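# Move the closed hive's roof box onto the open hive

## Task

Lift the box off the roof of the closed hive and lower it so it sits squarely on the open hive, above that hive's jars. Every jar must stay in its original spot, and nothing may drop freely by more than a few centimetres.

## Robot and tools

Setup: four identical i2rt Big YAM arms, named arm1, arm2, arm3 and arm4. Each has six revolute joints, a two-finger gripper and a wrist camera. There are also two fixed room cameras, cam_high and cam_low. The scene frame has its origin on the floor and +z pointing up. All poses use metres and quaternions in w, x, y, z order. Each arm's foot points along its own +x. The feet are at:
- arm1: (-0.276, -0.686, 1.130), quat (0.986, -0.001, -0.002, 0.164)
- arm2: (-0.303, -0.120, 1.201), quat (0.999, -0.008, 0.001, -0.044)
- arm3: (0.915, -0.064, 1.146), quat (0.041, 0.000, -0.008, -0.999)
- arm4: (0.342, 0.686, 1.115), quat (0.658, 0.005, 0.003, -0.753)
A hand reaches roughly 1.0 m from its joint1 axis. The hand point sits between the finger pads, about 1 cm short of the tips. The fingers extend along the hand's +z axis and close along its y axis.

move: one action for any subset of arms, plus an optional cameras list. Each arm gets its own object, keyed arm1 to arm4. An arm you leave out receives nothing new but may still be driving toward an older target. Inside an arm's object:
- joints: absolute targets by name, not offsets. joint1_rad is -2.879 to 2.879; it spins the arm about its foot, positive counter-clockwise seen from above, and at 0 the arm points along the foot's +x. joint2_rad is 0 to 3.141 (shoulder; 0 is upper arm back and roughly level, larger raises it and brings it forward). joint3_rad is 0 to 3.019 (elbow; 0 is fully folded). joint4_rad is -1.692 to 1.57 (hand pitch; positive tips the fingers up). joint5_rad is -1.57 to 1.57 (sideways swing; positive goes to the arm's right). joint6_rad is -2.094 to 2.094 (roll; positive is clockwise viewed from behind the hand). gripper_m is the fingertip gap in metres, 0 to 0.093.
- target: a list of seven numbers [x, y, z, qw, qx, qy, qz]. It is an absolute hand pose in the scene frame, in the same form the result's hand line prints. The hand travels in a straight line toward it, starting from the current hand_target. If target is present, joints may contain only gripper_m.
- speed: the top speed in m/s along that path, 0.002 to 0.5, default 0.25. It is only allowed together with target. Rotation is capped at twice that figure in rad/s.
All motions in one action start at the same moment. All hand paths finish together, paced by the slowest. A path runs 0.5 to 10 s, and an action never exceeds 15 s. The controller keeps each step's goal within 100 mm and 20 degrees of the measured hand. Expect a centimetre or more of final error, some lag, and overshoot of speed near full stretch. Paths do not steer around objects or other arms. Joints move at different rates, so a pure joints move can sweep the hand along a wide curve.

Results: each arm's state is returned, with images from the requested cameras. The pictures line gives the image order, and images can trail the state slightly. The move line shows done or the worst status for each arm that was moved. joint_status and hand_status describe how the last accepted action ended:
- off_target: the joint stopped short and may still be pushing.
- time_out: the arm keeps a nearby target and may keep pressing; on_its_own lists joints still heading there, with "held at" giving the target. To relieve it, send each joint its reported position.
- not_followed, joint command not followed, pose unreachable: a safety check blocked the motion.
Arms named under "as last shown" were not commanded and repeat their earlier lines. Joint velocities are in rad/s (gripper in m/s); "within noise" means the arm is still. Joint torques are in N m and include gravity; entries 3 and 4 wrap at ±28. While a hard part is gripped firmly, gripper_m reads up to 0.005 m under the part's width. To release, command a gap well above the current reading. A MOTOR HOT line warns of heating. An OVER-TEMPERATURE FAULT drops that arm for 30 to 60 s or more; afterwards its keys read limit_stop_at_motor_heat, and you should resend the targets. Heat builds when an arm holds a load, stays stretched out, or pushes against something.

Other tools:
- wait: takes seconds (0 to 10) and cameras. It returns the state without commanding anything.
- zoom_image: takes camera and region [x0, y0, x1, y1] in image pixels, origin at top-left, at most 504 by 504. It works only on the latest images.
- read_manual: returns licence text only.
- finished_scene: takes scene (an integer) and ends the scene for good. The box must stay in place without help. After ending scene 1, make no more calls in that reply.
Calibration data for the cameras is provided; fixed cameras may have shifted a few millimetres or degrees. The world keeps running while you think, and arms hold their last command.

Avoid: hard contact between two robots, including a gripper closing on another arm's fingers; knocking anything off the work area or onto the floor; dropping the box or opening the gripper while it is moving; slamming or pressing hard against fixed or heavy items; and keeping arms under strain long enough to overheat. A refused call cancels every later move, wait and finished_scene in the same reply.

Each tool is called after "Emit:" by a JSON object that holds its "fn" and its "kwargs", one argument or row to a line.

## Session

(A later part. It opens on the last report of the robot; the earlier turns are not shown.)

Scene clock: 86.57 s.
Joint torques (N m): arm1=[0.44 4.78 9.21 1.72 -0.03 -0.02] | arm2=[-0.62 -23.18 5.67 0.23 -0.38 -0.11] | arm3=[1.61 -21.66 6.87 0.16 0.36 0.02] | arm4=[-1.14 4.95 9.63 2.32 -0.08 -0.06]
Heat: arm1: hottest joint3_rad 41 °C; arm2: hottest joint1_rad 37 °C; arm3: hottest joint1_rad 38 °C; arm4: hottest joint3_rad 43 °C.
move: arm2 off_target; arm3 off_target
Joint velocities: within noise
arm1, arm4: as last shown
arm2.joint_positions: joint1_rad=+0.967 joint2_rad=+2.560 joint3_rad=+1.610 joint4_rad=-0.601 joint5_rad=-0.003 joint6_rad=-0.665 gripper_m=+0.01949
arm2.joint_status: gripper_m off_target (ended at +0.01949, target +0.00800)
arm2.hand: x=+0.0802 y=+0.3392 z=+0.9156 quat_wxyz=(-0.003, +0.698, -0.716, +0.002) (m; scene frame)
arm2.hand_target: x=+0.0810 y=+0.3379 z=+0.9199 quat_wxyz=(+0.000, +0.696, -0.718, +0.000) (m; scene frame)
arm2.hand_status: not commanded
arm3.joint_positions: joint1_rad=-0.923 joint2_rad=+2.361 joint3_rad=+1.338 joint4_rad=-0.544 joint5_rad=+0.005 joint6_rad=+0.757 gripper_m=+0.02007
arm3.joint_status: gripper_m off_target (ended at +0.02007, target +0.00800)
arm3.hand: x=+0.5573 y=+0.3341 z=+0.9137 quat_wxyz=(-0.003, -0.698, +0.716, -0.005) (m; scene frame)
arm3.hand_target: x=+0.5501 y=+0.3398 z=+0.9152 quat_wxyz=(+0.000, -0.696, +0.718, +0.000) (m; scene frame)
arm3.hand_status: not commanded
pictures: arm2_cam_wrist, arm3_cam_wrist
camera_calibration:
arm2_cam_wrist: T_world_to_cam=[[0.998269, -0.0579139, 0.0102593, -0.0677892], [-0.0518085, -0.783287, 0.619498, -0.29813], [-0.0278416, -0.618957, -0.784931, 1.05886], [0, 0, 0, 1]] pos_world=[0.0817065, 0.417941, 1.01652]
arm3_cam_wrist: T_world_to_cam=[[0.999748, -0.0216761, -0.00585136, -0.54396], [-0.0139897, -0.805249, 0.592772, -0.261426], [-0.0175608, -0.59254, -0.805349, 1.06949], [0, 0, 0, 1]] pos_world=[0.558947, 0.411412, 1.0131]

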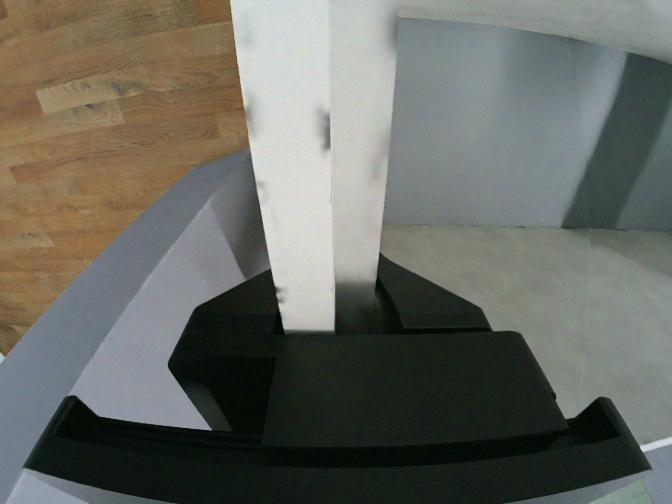

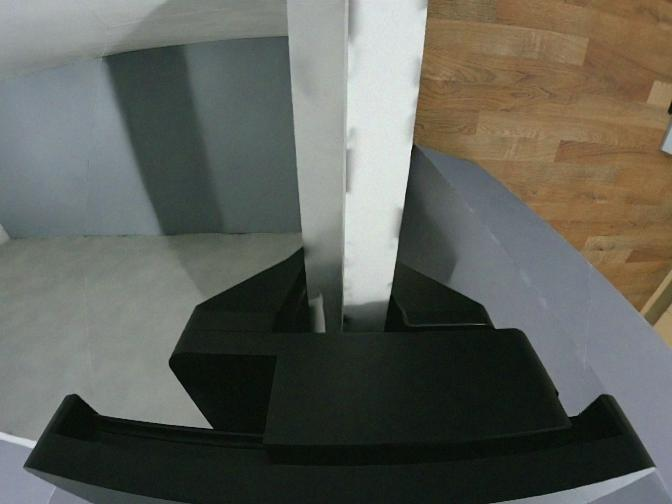

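Emit:
{"fn": "move", "kwargs": {
  "arm2": {"target":[0.081,0.338,0.955,0,0.697,-0.717,0],"speed":0.04},
  "arm3": {"target":[0.554,0.338,0.955,0,0.697,-0.717,0],"speed":0.04},
  "cameras": ["arm2_cam_wrist","arm3_cam_wrist","cam_low","arm1_cam_wrist"]
}}

Emit:
{"fn": "zoom_image", "kwargs": {
  "camera": "cam_low",
  "region": [400, 190, 520, 280]
}}

Emit:
{"fn": "zoom_image", "kwargs": {
  "camera": "arm1_cam_wrist",
  "region": [160, 50, 360, 200]
}}

Scene clock: 91.57 s.
Joint torques (N m): arm1=[0.44 4.78 9.2 1.74 -0.03 -0.02] | arm2=[-0.26 -28.69 4.53 -1.44 -0.61 -0.04] | arm3=[0.85 -29.22 3.78 -1.42 0.55 -0.04] | arm4=[-1.38 6.01 9.72 2.45 -0.07 -0.05]
Heat: arm1: hottest joint3_rad 41 °C; arm2: hottest joint1_rad 37 °C; arm3: hottest joint1_rad 38 °C; arm4: hottest joint3_rad 43 °C.
move: arm2 off_target; arm3 off_target
Joint velocities: within noise
arm1, arm4: as last shown
arm2.joint_positions: joint1_rad=+0.962 joint2_rad=+2.550 joint3_rad=+1.588 joint4_rad=-0.601 joint5_rad=+0.002 joint6_rad=-0.676 gripper_m=+0.01948
arm2.joint_status: not commanded
arm2.hand: x=+0.0778 y=+0.3309 z=+0.9167 quat_wxyz=(+0.003, +0.700, -0.714, +0.005) (m; scene frame)
arm2.hand_target: x=+0.0811 y=+0.3380 z=+0.9528 quat_wxyz=(+0.000, +0.697, -0.717, +0.000) (m; scene frame)
arm2.hand_status: off_target (0.039 m and 0.8 deg from the pose sent, 0.039 m and 0.4 deg at the start)
arm3.joint_positions: joint1_rad=-0.916 joint2_rad=+2.357 joint3_rad=+1.332 joint4_rad=-0.554 joint5_rad=+0.000 joint6_rad=+0.757 gripper_m=+0.02006
arm3.joint_status: not commanded
arm3.hand: x=+0.5569 y=+0.3283 z=+0.9149 quat_wxyz=(-0.005, -0.700, +0.714, -0.010) (m; scene frame)
arm3.hand_target: x=+0.5541 y=+0.3378 z=+0.9525 quat_wxyz=(+0.000, -0.697, +0.717, +0.000) (m; scene frame)
arm3.hand_status: off_target (0.041 m and 1.4 deg from the pose sent, 0.042 m and 0.6 deg at the start)
pictures: arm1_cam_wrist, arm2_cam_wrist, arm3_cam_wrist, cam_low
camera_calibration:
arm2_cam_wrist: T_world_to_cam=[[0.998668, -0.0510433, 0.00747914, -0.0656152], [-0.0443784, -0.776097, 0.62905, -0.31703], [-0.0263043, -0.628545, -0.777329, 1.05061], [0, 0, 0, 1]] pos_world=[0.079094, 0.410959, 1.01659]
arm3_cam_wrist: T_world_to_cam=[[0.999872, -0.0159546, -0.0014663, -0.549596], [-0.0118627, -0.798723, 0.601582, -0.278227], [-0.0107692, -0.601487, -0.79881, 1.06023], [0, 0, 0, 1]] pos_world=[0.557643, 0.406719, 1.01349]

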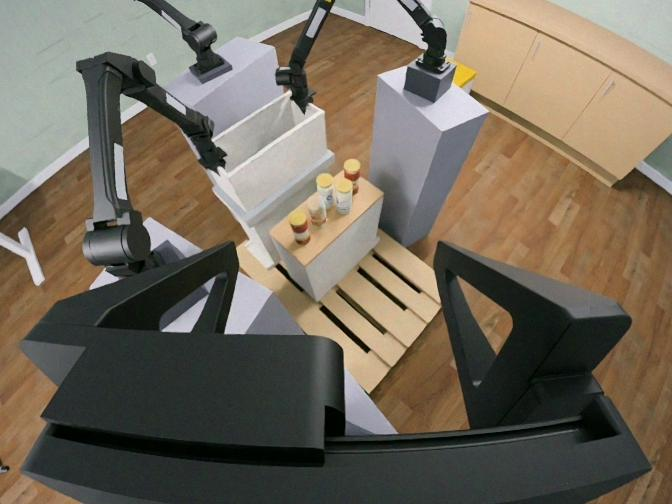

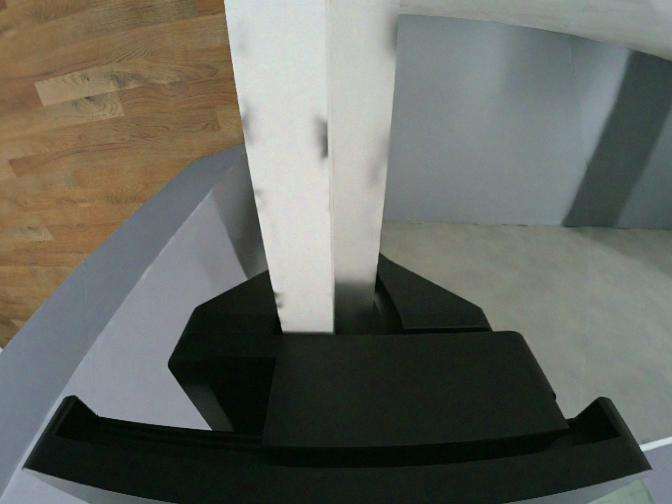

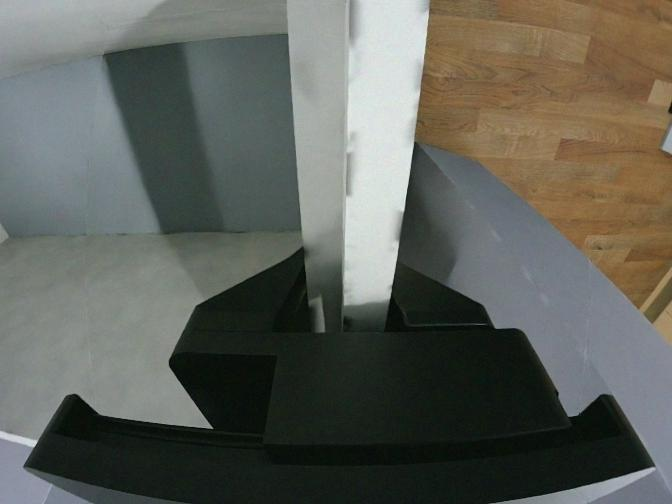

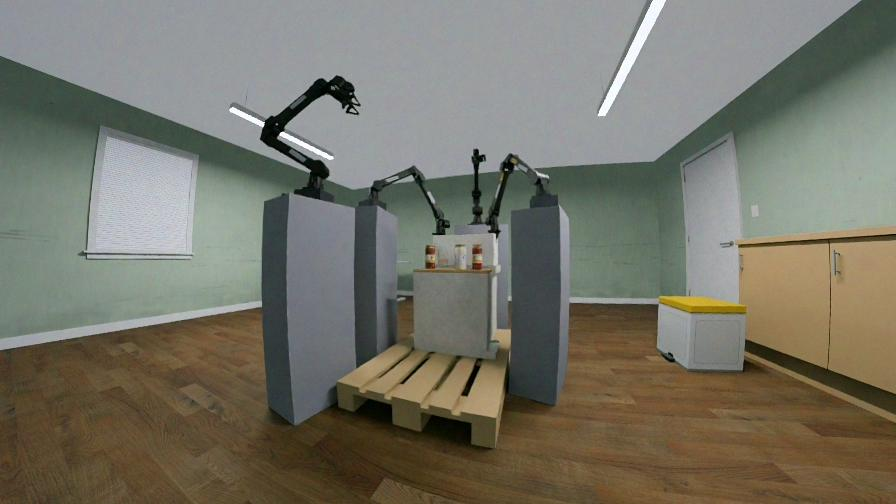

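Scaled by 4.200.

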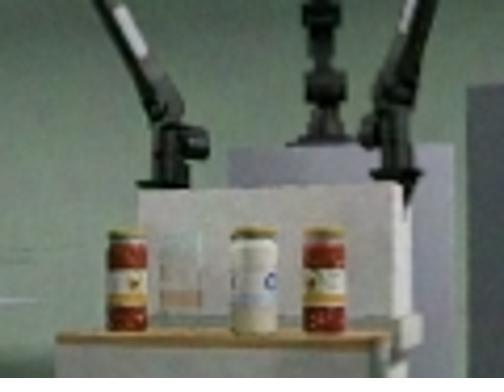

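Scaled by 2.520 from the camera's 672x504 image, which has a finer 960x720 frame.

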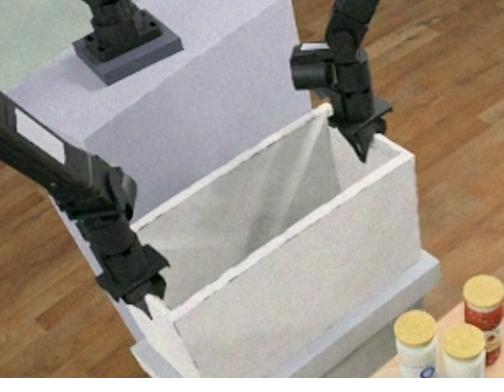

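Emit:
{"fn": "move", "kwargs": {
  "arm2": {"target":[0.079,0.340,0.99,0,0.697,-0.717,0],"speed":0.03},
  "arm3": {"target":[0.556,0.340,0.99,0,0.697,-0.717,0],"speed":0.03},
  "cameras": ["arm2_cam_wrist","arm3_cam_wrist","cam_low","arm1_cam_wrist"]
}}

Emit:
{"fn": "zoom_image", "kwargs": {
  "camera": "cam_low",
  "region": [400, 190, 520, 280]
}}

Emit:
{"fn": "zoom_image", "kwargs": {
  "camera": "arm1_cam_wrist",
  "region": [160, 50, 360, 200]
}}

Scene clock: 95.03 s.
Joint torques (N m): arm1=[0.5 4.78 9.2 1.74 -0.03 -0.02] | arm2=[1.44 -31.5 5.19 -2.4 -1.58 0.11] | arm3=[-0.79 -33.2 4.26 -2.19 1.68 -0.21] | arm4=[-1.14 5.48 9.69 2.58 -0.06 -0.02]
Heat: arm1: hottest joint3_rad 41 °C; arm2: hottest joint2_rad 39 °C; arm3: hottest joint1_rad 38 °C; arm4: hottest joint3_rad 43 °C.
move: arm2 off_target; arm3 off_target
Joint velocities: within noise
arm1, arm4: as last shown
arm2.joint_positions: joint1_rad=+0.947 joint2_rad=+2.525 joint3_rad=+1.552 joint4_rad=-0.622 joint5_rad=+0.023 joint6_rad=-0.689 gripper_m=+0.01948
arm2.joint_status: not commanded
arm2.hand: x=+0.0774 y=+0.3108 z=+0.9235 quat_wxyz=(+0.018, +0.699, -0.715, +0.017) (m; scene frame)
arm2.hand_target: x=+0.0789 y=+0.3392 z=+0.9848 quat_wxyz=(+0.000, +0.697, -0.717, +0.000) (m; scene frame)
arm2.hand_status: off_target (0.073 m and 2.9 deg from the pose sent, 0.074 m and 0.8 deg at the start)
arm3.joint_positions: joint1_rad=-0.899 joint2_rad=+2.338 joint3_rad=+1.310 joint4_rad=-0.589 joint5_rad=-0.025 joint6_rad=+0.771 gripper_m=+0.02006
arm3.joint_status: not commanded
arm3.hand: x=+0.5570 y=+0.3085 z=+0.9209 quat_wxyz=(-0.018, -0.700, +0.713, -0.029) (m; scene frame)
arm3.hand_target: x=+0.5563 y=+0.3384 z=+0.9835 quat_wxyz=(+0.000, -0.697, +0.717, +0.000) (m; scene frame)
arm3.hand_status: off_target (0.076 m and 3.9 deg from the pose sent, 0.076 m and 1.4 deg at the start)
pictures: arm1_cam_wrist, arm2_cam_wrist, arm3_cam_wrist, cam_low
camera_calibration:
arm2_cam_wrist: T_world_to_cam=[[0.998552, -0.0536267, 0.00434652, -0.0625662], [-0.0432109, -0.751223, 0.658633, -0.372123], [-0.0320551, -0.657867, -0.752452, 1.02986], [0, 0, 0, 1]] pos_world=[0.0794082, 0.39461, 1.02029]
arm3_cam_wrist: T_world_to_cam=[[0.999889, -0.0133482, 0.00666322, -0.558219], [-0.0145359, -0.771105, 0.636542, -0.336782], [-0.00335863, -0.636568, -0.771214, 1.03445], [0, 0, 0, 1]] pos_world=[0.556736, 0.391354, 1.01588]

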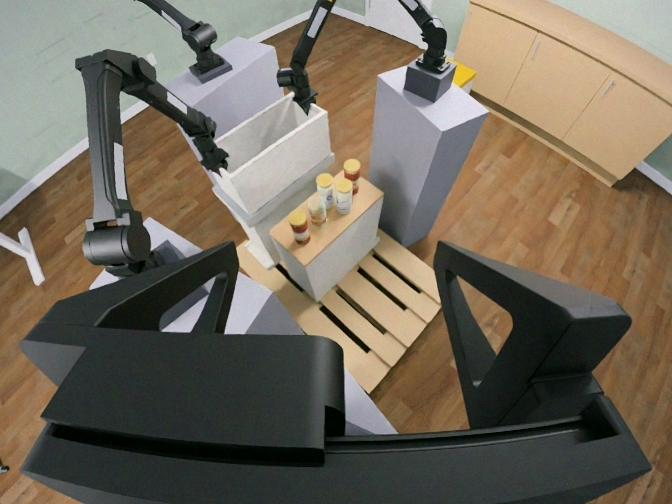

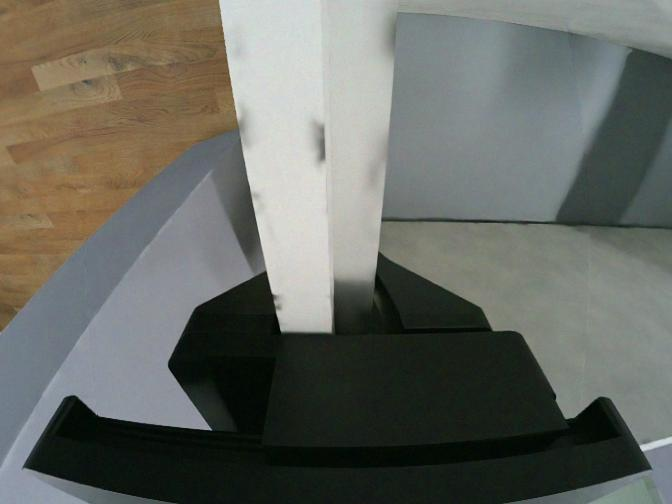

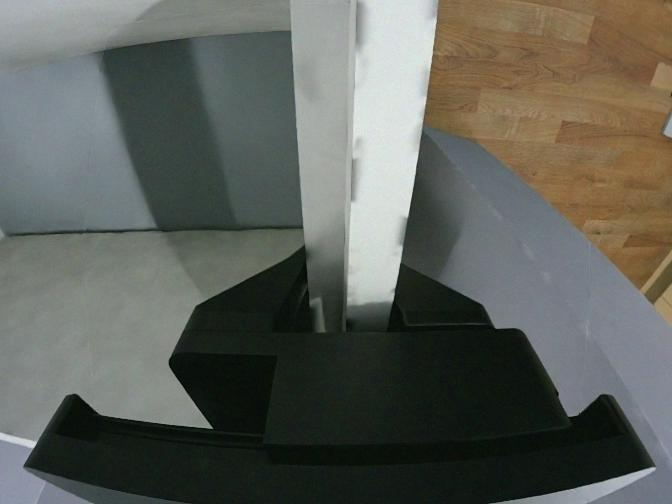

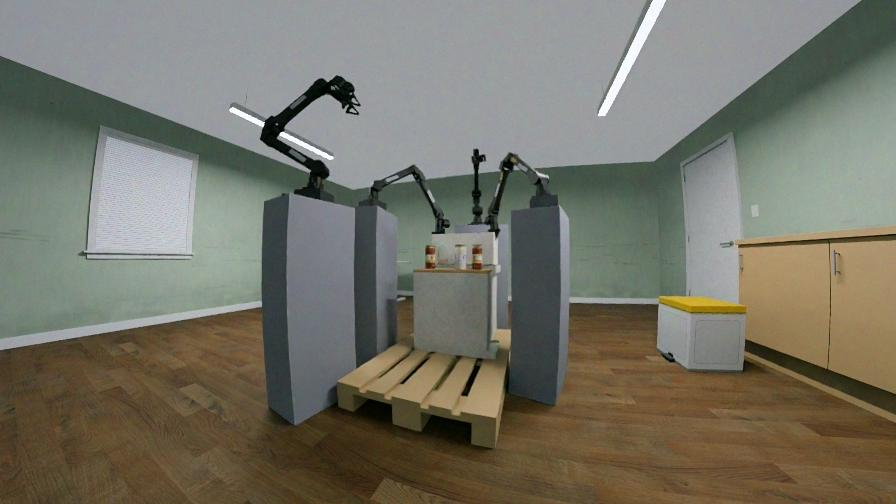

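Scaled by 4.200.

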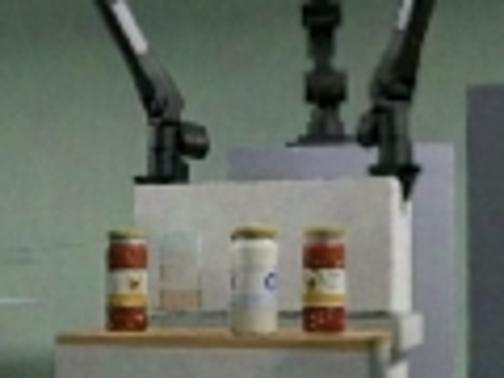

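Scaled by 2.520 from the camera's 672x504 image, which has a finer 960x720 frame.

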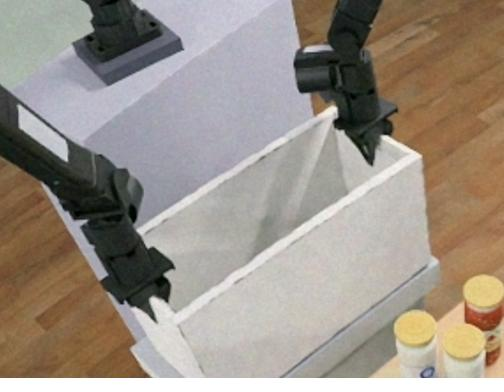

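Emit:
{"fn": "move", "kwargs": {
  "arm2": {"target":[0.078,0.365,1.005,0,0.697,-0.717,0],"speed":0.03},
  "arm3": {"target":[0.556,0.365,1.005,0,0.697,-0.717,0],"speed":0.03},
  "cameras": ["arm2_cam_wrist","arm3_cam_wrist","cam_low","arm1_cam_wrist"]
}}

Emit:
{"fn": "zoom_image", "kwargs": {
  "camera": "cam_low",
  "region": [400, 190, 520, 280]
}}

Emit:
{"fn": "zoom_image", "kwargs": {
  "camera": "arm1_cam_wrist",
  "region": [160, 50, 360, 200]
}}

Scene clock: 101.53 s.
Joint torques (N m): arm1=[0.5 4.78 9.2 1.73 -0.03 -0.02] | arm2=[2.73 -31.74 8.17 -2.8 -1.85 0.38] | arm3=[-2.49 -33.73 7.16 -2.36 1.92 -0.4] | arm4=[-1.2 5.19 9.65 2.37 -0.08 -0.03]
Heat: arm1: hottest joint3_rad 41 °C; arm2: hottest joint2_rad 39 °C; arm3: hottest joint2_rad 40 °C; arm4: hottest joint3_rad 43 °C.
move: arm2 off_target; arm3 off_target
Joint velocities: within noise
arm1.joint_positions: joint1_rad=+0.160 joint2_rad=+0.523 joint3_rad=+1.332 joint4_rad=-1.337 joint5_rad=-0.240 joint6_rad=-0.115 gripper_m=+0.09396
arm1.joint_status: not commanded
arm1.hand: x=-0.1193 y=-0.5546 z=+1.6626 quat_wxyz=(-0.468, +0.314, -0.803, -0.193) (m; scene frame)
arm1.hand_target: x=-0.1218 y=-0.5559 z=+1.6734 quat_wxyz=(-0.479, +0.313, -0.797, -0.194) (m; scene frame)
arm1.hand_status: not commanded
arm2.joint_positions: joint1_rad=+0.951 joint2_rad=+2.521 joint3_rad=+1.574 joint4_rad=-0.670 joint5_rad=+0.027 joint6_rad=-0.688 gripper_m=+0.01948
arm2.joint_status: not commanded
arm2.hand: x=+0.0779 y=+0.3137 z=+0.9310 quat_wxyz=(+0.028, +0.700, -0.713, +0.020) (m; scene frame)
arm2.hand_target: x=+0.0767 y=+0.3627 z=+1.0004 quat_wxyz=(-0.001, +0.698, -0.716, -0.001) (m; scene frame)
arm2.hand_status: off_target (0.090 m and 4.0 deg from the pose sent, 0.098 m and 2.9 deg at the start)
arm3.joint_positions: joint1_rad=-0.908 joint2_rad=+2.333 joint3_rad=+1.336 joint4_rad=-0.641 joint5_rad=-0.028 joint6_rad=+0.763 gripper_m=+0.02006
arm3.joint_status: not commanded
arm3.hand: x=+0.5574 y=+0.3136 z=+0.9289 quat_wxyz=(-0.020, -0.700, +0.713, -0.040) (m; scene frame)
arm3.hand_target: x=+0.5576 y=+0.3620 z=+0.9992 quat_wxyz=(+0.001, -0.696, +0.718, +0.000) (m; scene frame)
arm3.hand_status: off_target (0.092 m and 5.1 deg from the pose sent, 0.101 m and 3.9 deg at the start)
arm4.joint_positions: joint1_rad=+0.333 joint2_rad=+0.514 joint3_rad=+1.416 joint4_rad=-1.197 joint5_rad=-0.210 joint6_rad=+0.151 gripper_m=+0.09396
arm4.joint_status: not commanded
arm4.hand: x=+0.4139 y=+0.4949 z=+1.7178 quat_wxyz=(-0.532, -0.509, -0.622, +0.266) (m; scene frame)
arm4.hand_target: x=+0.4129 y=+0.4996 z=+1.7275 quat_wxyz=(-0.539, -0.504, -0.618, +0.272) (m; scene frame)
arm4.hand_status: not commanded
pictures: arm1_cam_wrist, arm2_cam_wrist, arm3_cam_wrist, cam_low
camera_calibration:
arm2_cam_wrist: T_world_to_cam=[[0.998703, -0.0505943, -0.00562898, -0.0546293], [-0.0336211, -0.738575, 0.673332, -0.393276], [-0.0382242, -0.67227, -0.739319, 1.03019], [0, 0, 0, 1]] pos_world=[0.0807141, 0.399335, 1.02613]
arm3_cam_wrist: T_world_to_cam=[[0.999728, -0.0134695, 0.0190179, -0.570054], [-0.0226039, -0.759052, 0.650638, -0.350328], [0.00567181, -0.650891, -0.75915, 1.03207], [0, 0, 0, 1]] pos_world=[0.556127, 0.398169, 1.02227]

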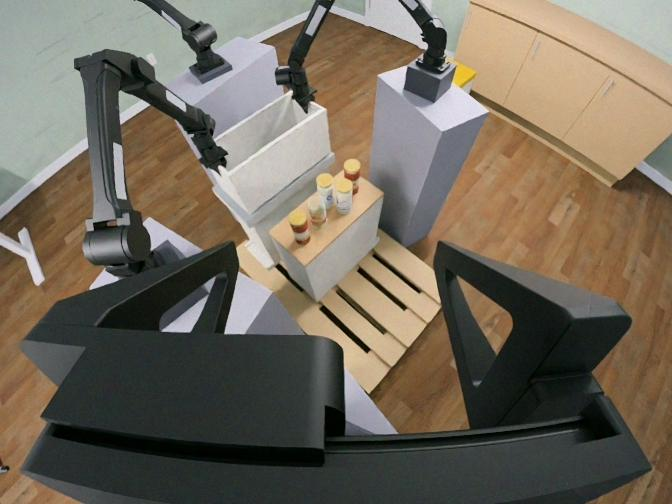

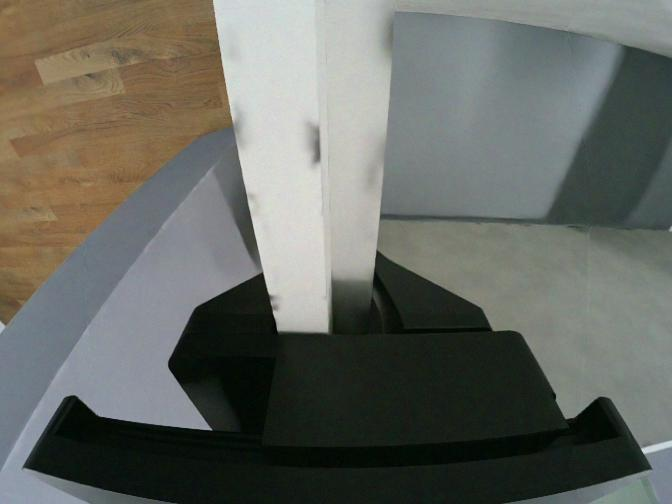

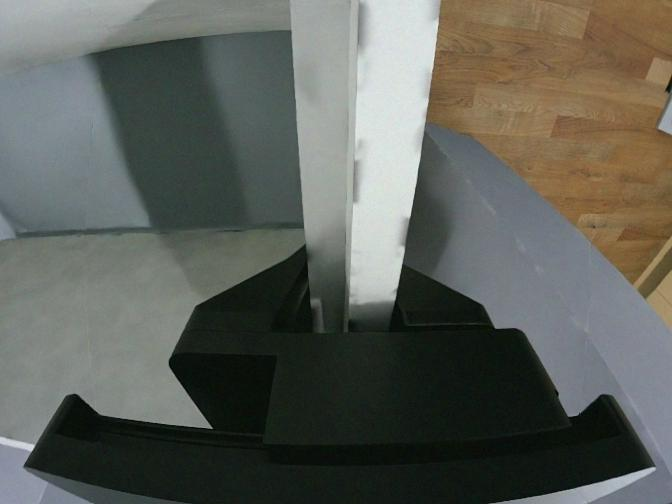

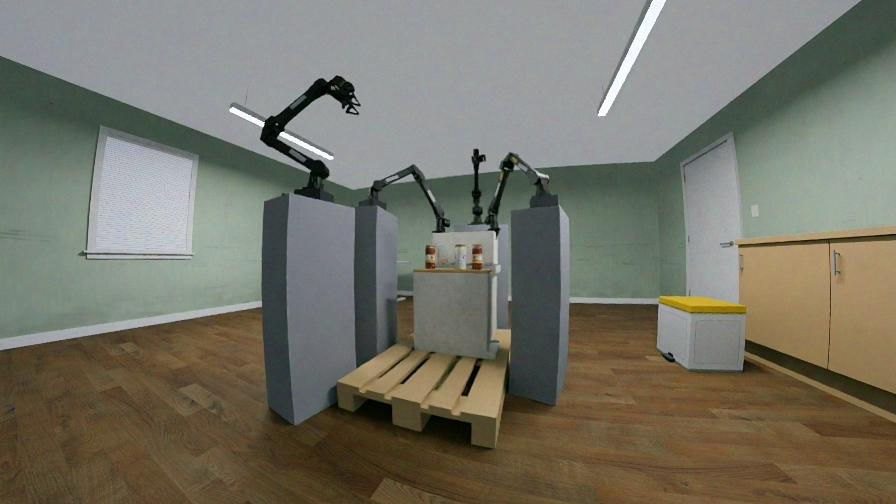

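Scaled by 4.200.

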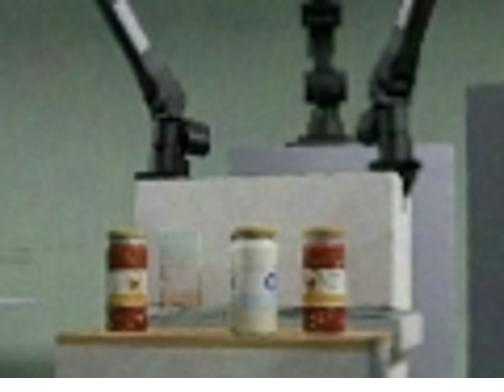

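Scaled by 2.520 from the camera's 672x504 image, which has a finer 960x720 frame.

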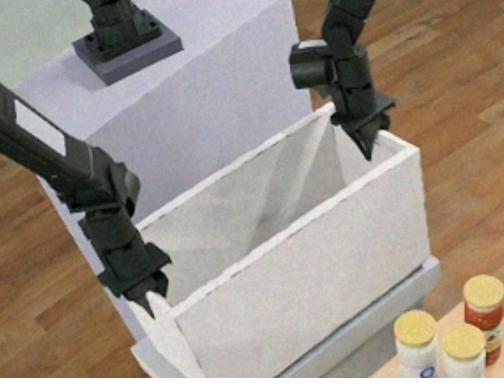

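Emit:
{"fn": "move", "kwargs": {
  "arm2": {"target":[0.077,0.358,1.035,0,0.697,-0.717,0],"speed":0.03},
  "arm3": {"target":[0.557,0.358,1.035,0,0.697,-0.717,0],"speed":0.03},
  "cameras": ["arm2_cam_wrist","arm3_cam_wrist","cam_low","arm1_cam_wrist"]
}}

Emit:
{"fn": "zoom_image", "kwargs": {
  "camera": "cam_low",
  "region": [400, 190, 520, 280]
}}

Emit:
{"fn": "zoom_image", "kwargs": {
  "camera": "arm1_cam_wrist",
  "region": [160, 50, 360, 200]
}}

Scene clock: 108.37 s.
Joint torques (N m): arm1=[0.5 4.78 9.21 1.73 -0.03 -0.02] | arm2=[1.67 -32.62 6.57 -2.43 -1.68 0.26] | arm3=[-1.55 -34.08 6.05 -2.18 1.73 -0.32] | arm4=[-1.32 5.3 9.66 2.44 -0.05 0]
Heat: arm1: hottest joint3_rad 41 °C; arm2: hottest joint2_rad 40 °C; arm3: hottest joint2_rad 42 °C; arm4: hottest joint3_rad 43 °C.
move: arm2 off_target; arm3 off_target
Joint velocities: within noise
arm1, arm4: as last shown
arm2.joint_positions: joint1_rad=+0.955 joint2_rad=+2.467 joint3_rad=+1.564 joint4_rad=-0.713 joint5_rad=+0.025 joint6_rad=-0.683 gripper_m=+0.01948
arm2.joint_status: not commanded
arm2.hand: x=+0.0785 y=+0.3196 z=+0.9597 quat_wxyz=(+0.028, +0.700, -0.714, +0.019) (m; scene frame)
arm2.hand_target: x=+0.0767 y=+0.3564 z=+1.0293 quat_wxyz=(+0.000, +0.698, -0.717, -0.001) (m; scene frame)
arm2.hand_status: off_target (0.085 m and 3.9 deg from the pose sent, 0.113 m and 4.0 deg at the start)
arm3.joint_positions: joint1_rad=-0.912 joint2_rad=+2.275 joint3_rad=+1.333 joint4_rad=-0.693 joint5_rad=-0.025 joint6_rad=+0.761 gripper_m=+0.02006
arm3.joint_status: not commanded
arm3.hand: x=+0.5569 y=+0.3191 z=+0.9578 quat_wxyz=(-0.019, -0.699, +0.714, -0.039) (m; scene frame)
arm3.hand_target: x=+0.5578 y=+0.3558 z=+1.0283 quat_wxyz=(+0.001, -0.696, +0.718, +0.000) (m; scene frame)
arm3.hand_status: off_target (0.086 m and 4.9 deg from the pose sent, 0.115 m and 5.1 deg at the start)
pictures: arm1_cam_wrist, arm2_cam_wrist, arm3_cam_wrist, cam_low
camera_calibration:
arm2_cam_wrist: T_world_to_cam=[[0.998656, -0.0514559, -0.00622594, -0.0539975], [-0.0339782, -0.740641, 0.671042, -0.405225], [-0.0391403, -0.669928, -0.741393, 1.05673], [0, 0, 0, 1]] pos_world=[0.0815169, 0.405031, 1.05504]
arm3_cam_wrist: T_world_to_cam=[[0.999676, -0.01561, 0.0200876, -0.570274], [-0.0249067, -0.761364, 0.647846, -0.360311], [0.00518109, -0.648137, -0.761506, 1.05934], [0, 0, 0, 1]] pos_world=[0.555626, 0.403366, 1.05157]

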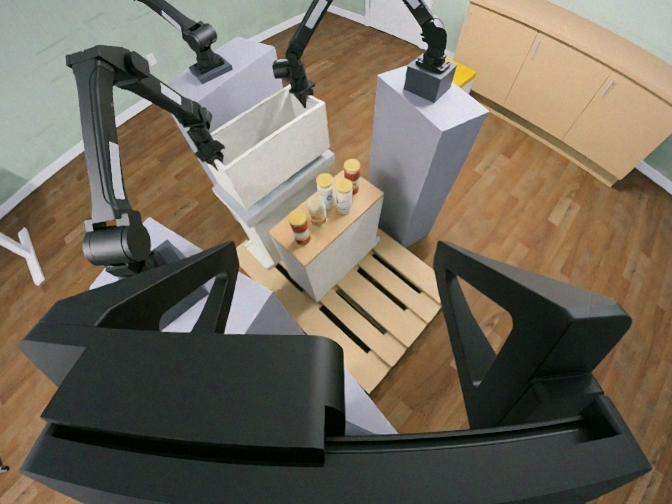

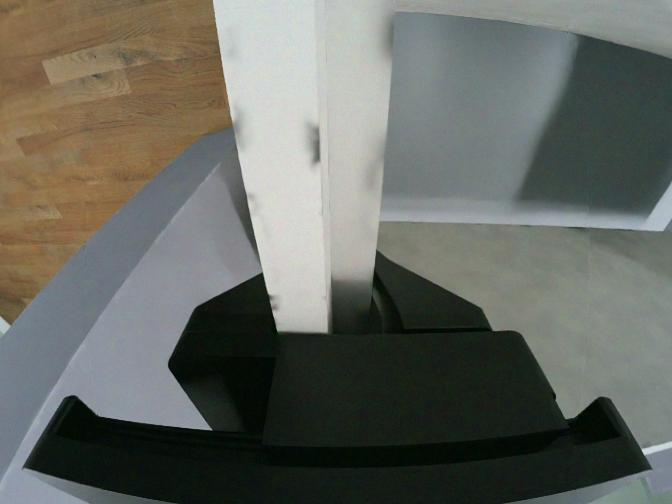

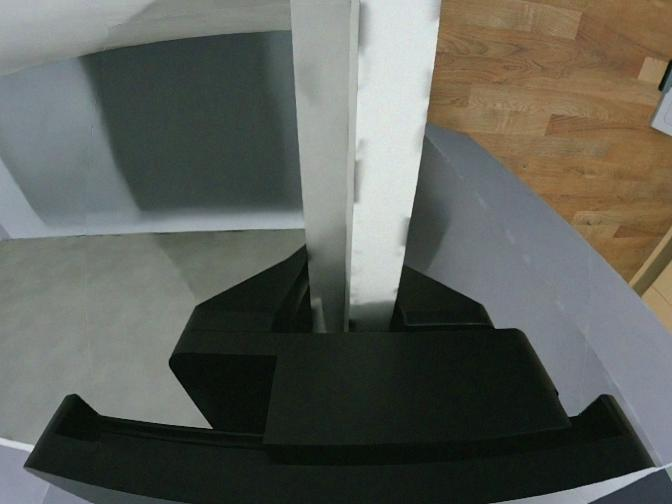

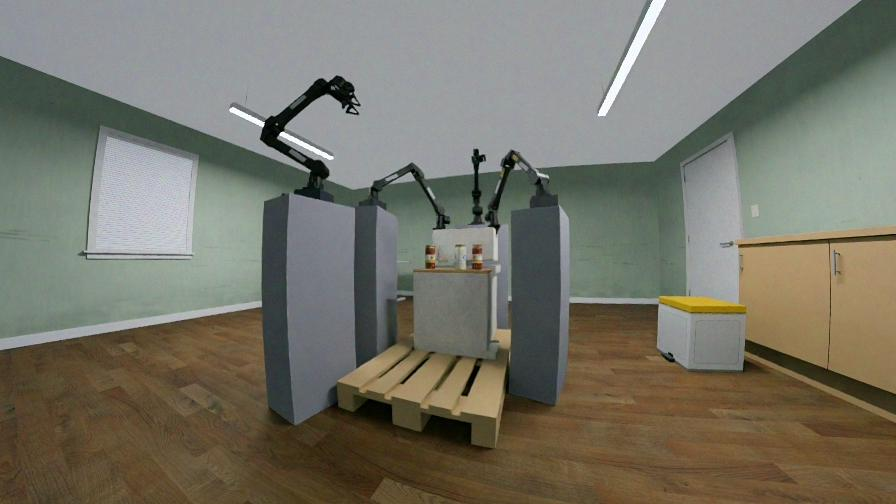

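Scaled by 4.200.

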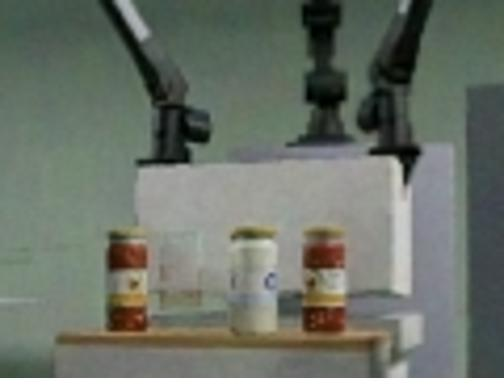

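Scaled by 2.520 from the camera's 672x504 image, which has a finer 960x720 frame.

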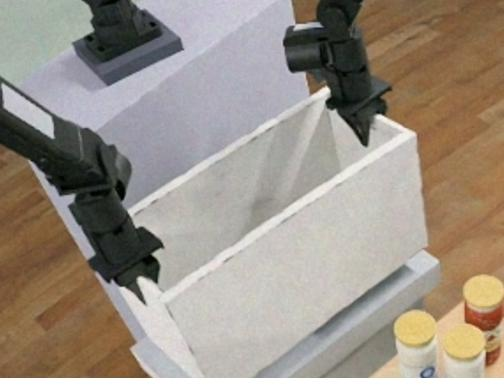

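Emit:
{"fn": "move", "kwargs": {
  "arm2": {"target":[0.077,0.358,1.12,-0.0304,0.696,-0.716,-0.0313],"speed":0.04},
  "arm3": {"target":[0.557,0.358,1.12,-0.0304,0.696,-0.716,-0.0313],"speed":0.04},
  "cameras": ["cam_low","arm1_cam_wrist"]
}}

Emit:
{"fn": "zoom_image", "kwargs": {
  "camera": "cam_low",
  "region": [400, 190, 520, 280]
}}

Emit:
{"fn": "zoom_image", "kwargs": {
  "camera": "arm1_cam_wrist",
  "region": [160, 50, 360, 200]
}}

Scene clock: 115.57 s.
Joint torques (N m): arm1=[0.5 4.78 9.18 1.76 -0.03 -0.02] | arm2=[0.62 -32.21 7.87 -2.02 -2.17 0.11] | arm3=[-0.26 -33.26 7.75 -1.91 2.18 -0.18] | arm4=[-1.44 4.66 9.59 2.35 -0.05 -0.08]
Heat: arm1: hottest joint3_rad 42 °C; arm2: hottest joint2_rad 43 °C; arm3: hottest joint2_rad 42 °C; arm4: hottest joint3_rad 44 °C.
move: arm2 off_target; arm3 off_target
Joint velocities: within noise
arm1, arm4: as last shown
arm2.joint_positions: joint1_rad=+0.955 joint2_rad=+2.287 joint3_rad=+1.488 joint4_rad=-0.758 joint5_rad=-0.021 joint6_rad=-0.683 gripper_m=+0.01948
arm2.joint_status: not commanded
arm2.hand: x=+0.0763 y=+0.3303 z=+1.0425 quat_wxyz=(+0.001, +0.700, -0.714, -0.006) (m; scene frame)
arm2.hand_target: x=+0.0768 y=+0.3566 z=+1.1144 quat_wxyz=(-0.031, +0.697, -0.716, -0.032) (m; scene frame)
arm2.hand_status: off_target (0.082 m and 4.6 deg from the pose sent, 0.165 m and 8.8 deg at the start)
arm3.joint_positions: joint1_rad=-0.909 joint2_rad=+2.097 joint3_rad=+1.294 joint4_rad=-0.777 joint5_rad=+0.023 joint6_rad=+0.765 gripper_m=+0.02006
arm3.joint_status: not commanded
arm3.hand: x=+0.5569 y=+0.3299 z=+1.0403 quat_wxyz=(+0.006, -0.700, +0.714, -0.011) (m; scene frame)
arm3.hand_target: x=+0.5576 y=+0.3560 z=+1.1134 quat_wxyz=(+0.031, -0.696, +0.717, +0.031) (m; scene frame)
arm3.hand_status: off_target (0.084 m and 5.6 deg from the pose sent, 0.167 m and 9.8 deg at the start)
pictures: arm1_cam_wrist, cam_low

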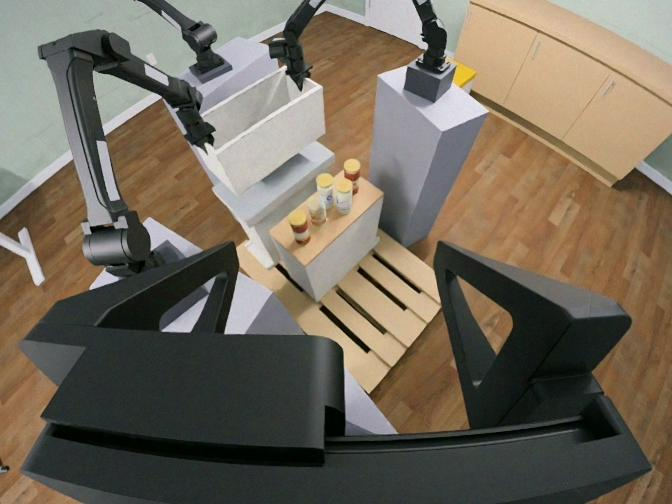

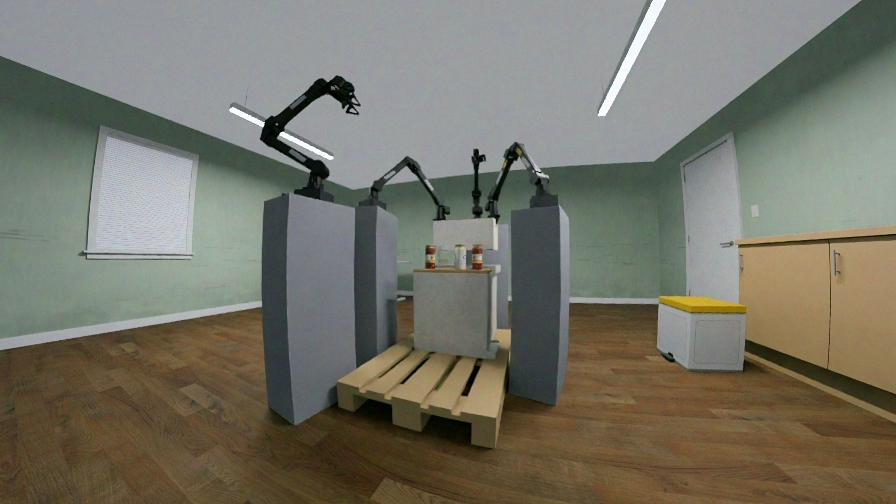

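Scaled by 4.200.

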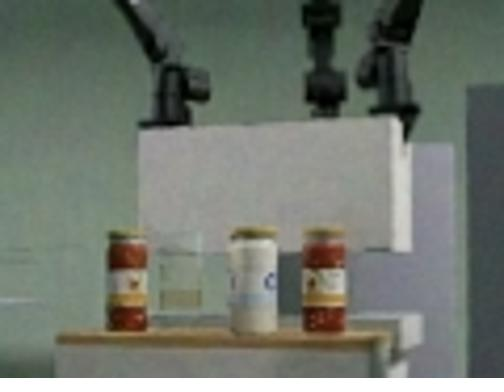

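Scaled by 2.520 from the camera's 672x504 image, which has a finer 960x720 frame.

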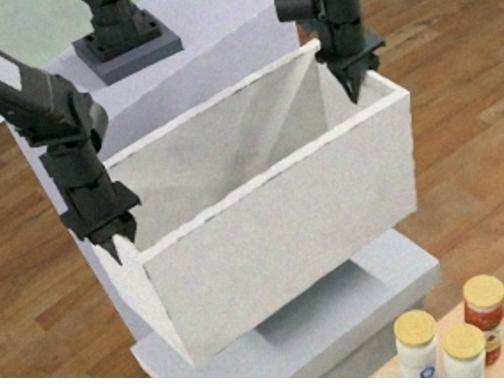

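Emit:
{"fn": "move", "kwargs": {
  "arm2": {"target":[0.077,0.352,1.21,-0.0304,0.696,-0.716,-0.0313],"speed":0.05},
  "arm3": {"target":[0.557,0.352,1.21,-0.0304,0.696,-0.716,-0.0313],"speed":0.05},
  "cameras": ["cam_low","arm1_cam_wrist","arm2_cam_wrist"]
}}

Emit:
{"fn": "zoom_image", "kwargs": {
  "camera": "cam_low",
  "region": [400, 190, 520, 280]
}}

Scene clock: 120.93 s.
Joint torques (N m): arm1=[0.44 4.78 9.21 1.74 -0.03 -0.02] | arm2=[0.97 -31.79 11.08 -2.73 -2.49 0.07] | arm3=[-0.38 -31.56 13.09 -2.73 2.54 -0.29] | arm4=[-0.97 5.19 9.57 2.4 -0.08 -0.05]
Heat: arm1: hottest joint3_rad 42 °C; arm2: hottest joint2_rad 45 °C; arm3: hottest joint2_rad 42 °C; arm4: hottest joint3_rad 44 °C.
move: arm2 off_target; arm3 off_target
Joint velocities: within noise
arm1, arm4: as last shown
arm2.joint_positions: joint1_rad=+0.945 joint2_rad=+2.143 joint3_rad=+1.481 joint4_rad=-0.914 joint5_rad=-0.014 joint6_rad=-0.687 gripper_m=+0.01948
arm2.joint_status: not commanded
arm2.hand: x=+0.0771 y=+0.3214 z=+1.1223 quat_wxyz=(+0.010, +0.698, -0.716, -0.002) (m; scene frame)
arm2.hand_target: x=+0.0759 y=+0.3494 z=+1.2046 quat_wxyz=(-0.031, +0.697, -0.715, -0.032) (m; scene frame)
arm2.hand_status: off_target (0.093 m and 5.7 deg from the pose sent, 0.169 m and 4.6 deg at the start; pose on its path clipped on 11 of 83 steps)
arm3.joint_positions: joint1_rad=-0.898 joint2_rad=+1.945 joint3_rad=+1.302 joint4_rad=-0.958 joint5_rad=+0.016 joint6_rad=+0.787 gripper_m=+0.02006
arm3.joint_status: not commanded
arm3.hand: x=+0.5600 y=+0.3174 z=+1.1204 quat_wxyz=(+0.002, -0.696, +0.718, -0.022) (m; scene frame)
arm3.hand_target: x=+0.5590 y=+0.3482 z=+1.2047 quat_wxyz=(+0.031, -0.695, +0.718, +0.032) (m; scene frame)
arm3.hand_status: off_target (0.096 m and 6.9 deg from the pose sent, 0.171 m and 5.6 deg at the start; pose on its path clipped on 28 of 83 steps)
pictures: arm1_cam_wrist, arm2_cam_wrist, cam_low
camera_calibration:
arm2_cam_wrist: T_world_to_cam=[[0.998218, -0.0581959, -0.0131856, -0.041424], [-0.0369203, -0.775958, 0.629703, -0.455184], [-0.0468776, -0.628094, -0.776724, 1.20519], [0, 0, 0, 1]] pos_world=[0.081041, 0.401358, 1.22218]

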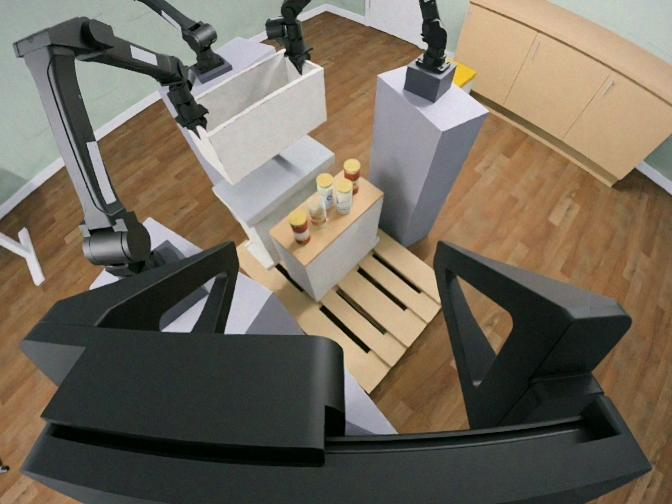

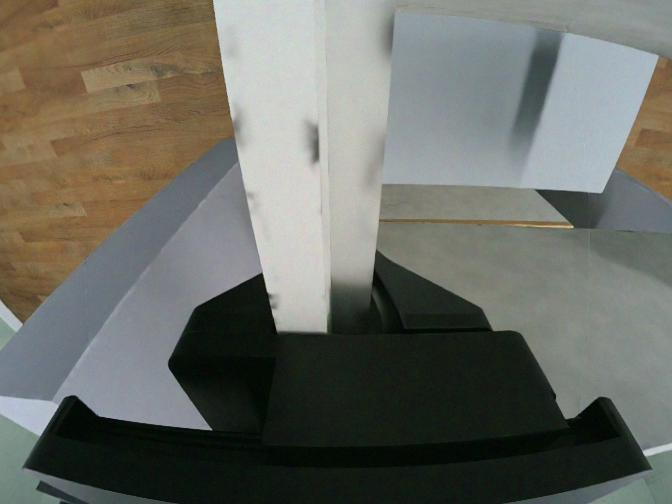

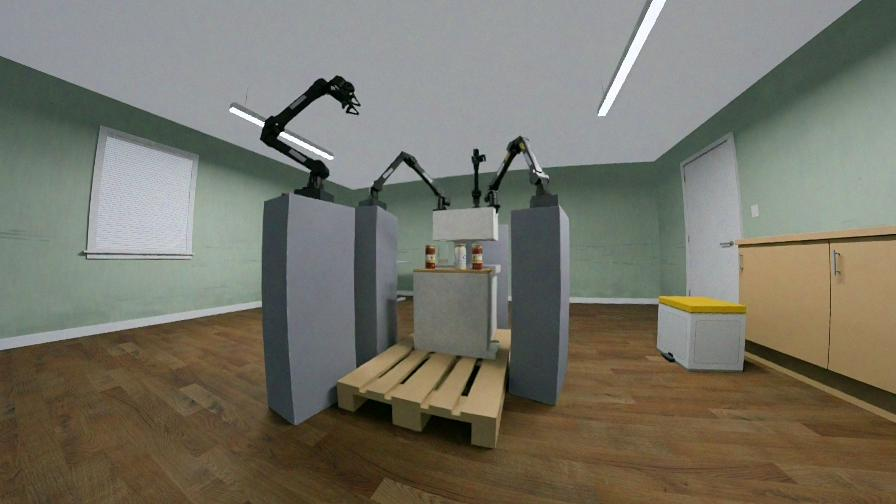

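Scaled by 4.200.

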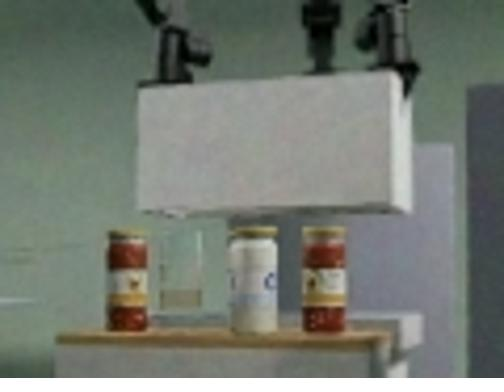

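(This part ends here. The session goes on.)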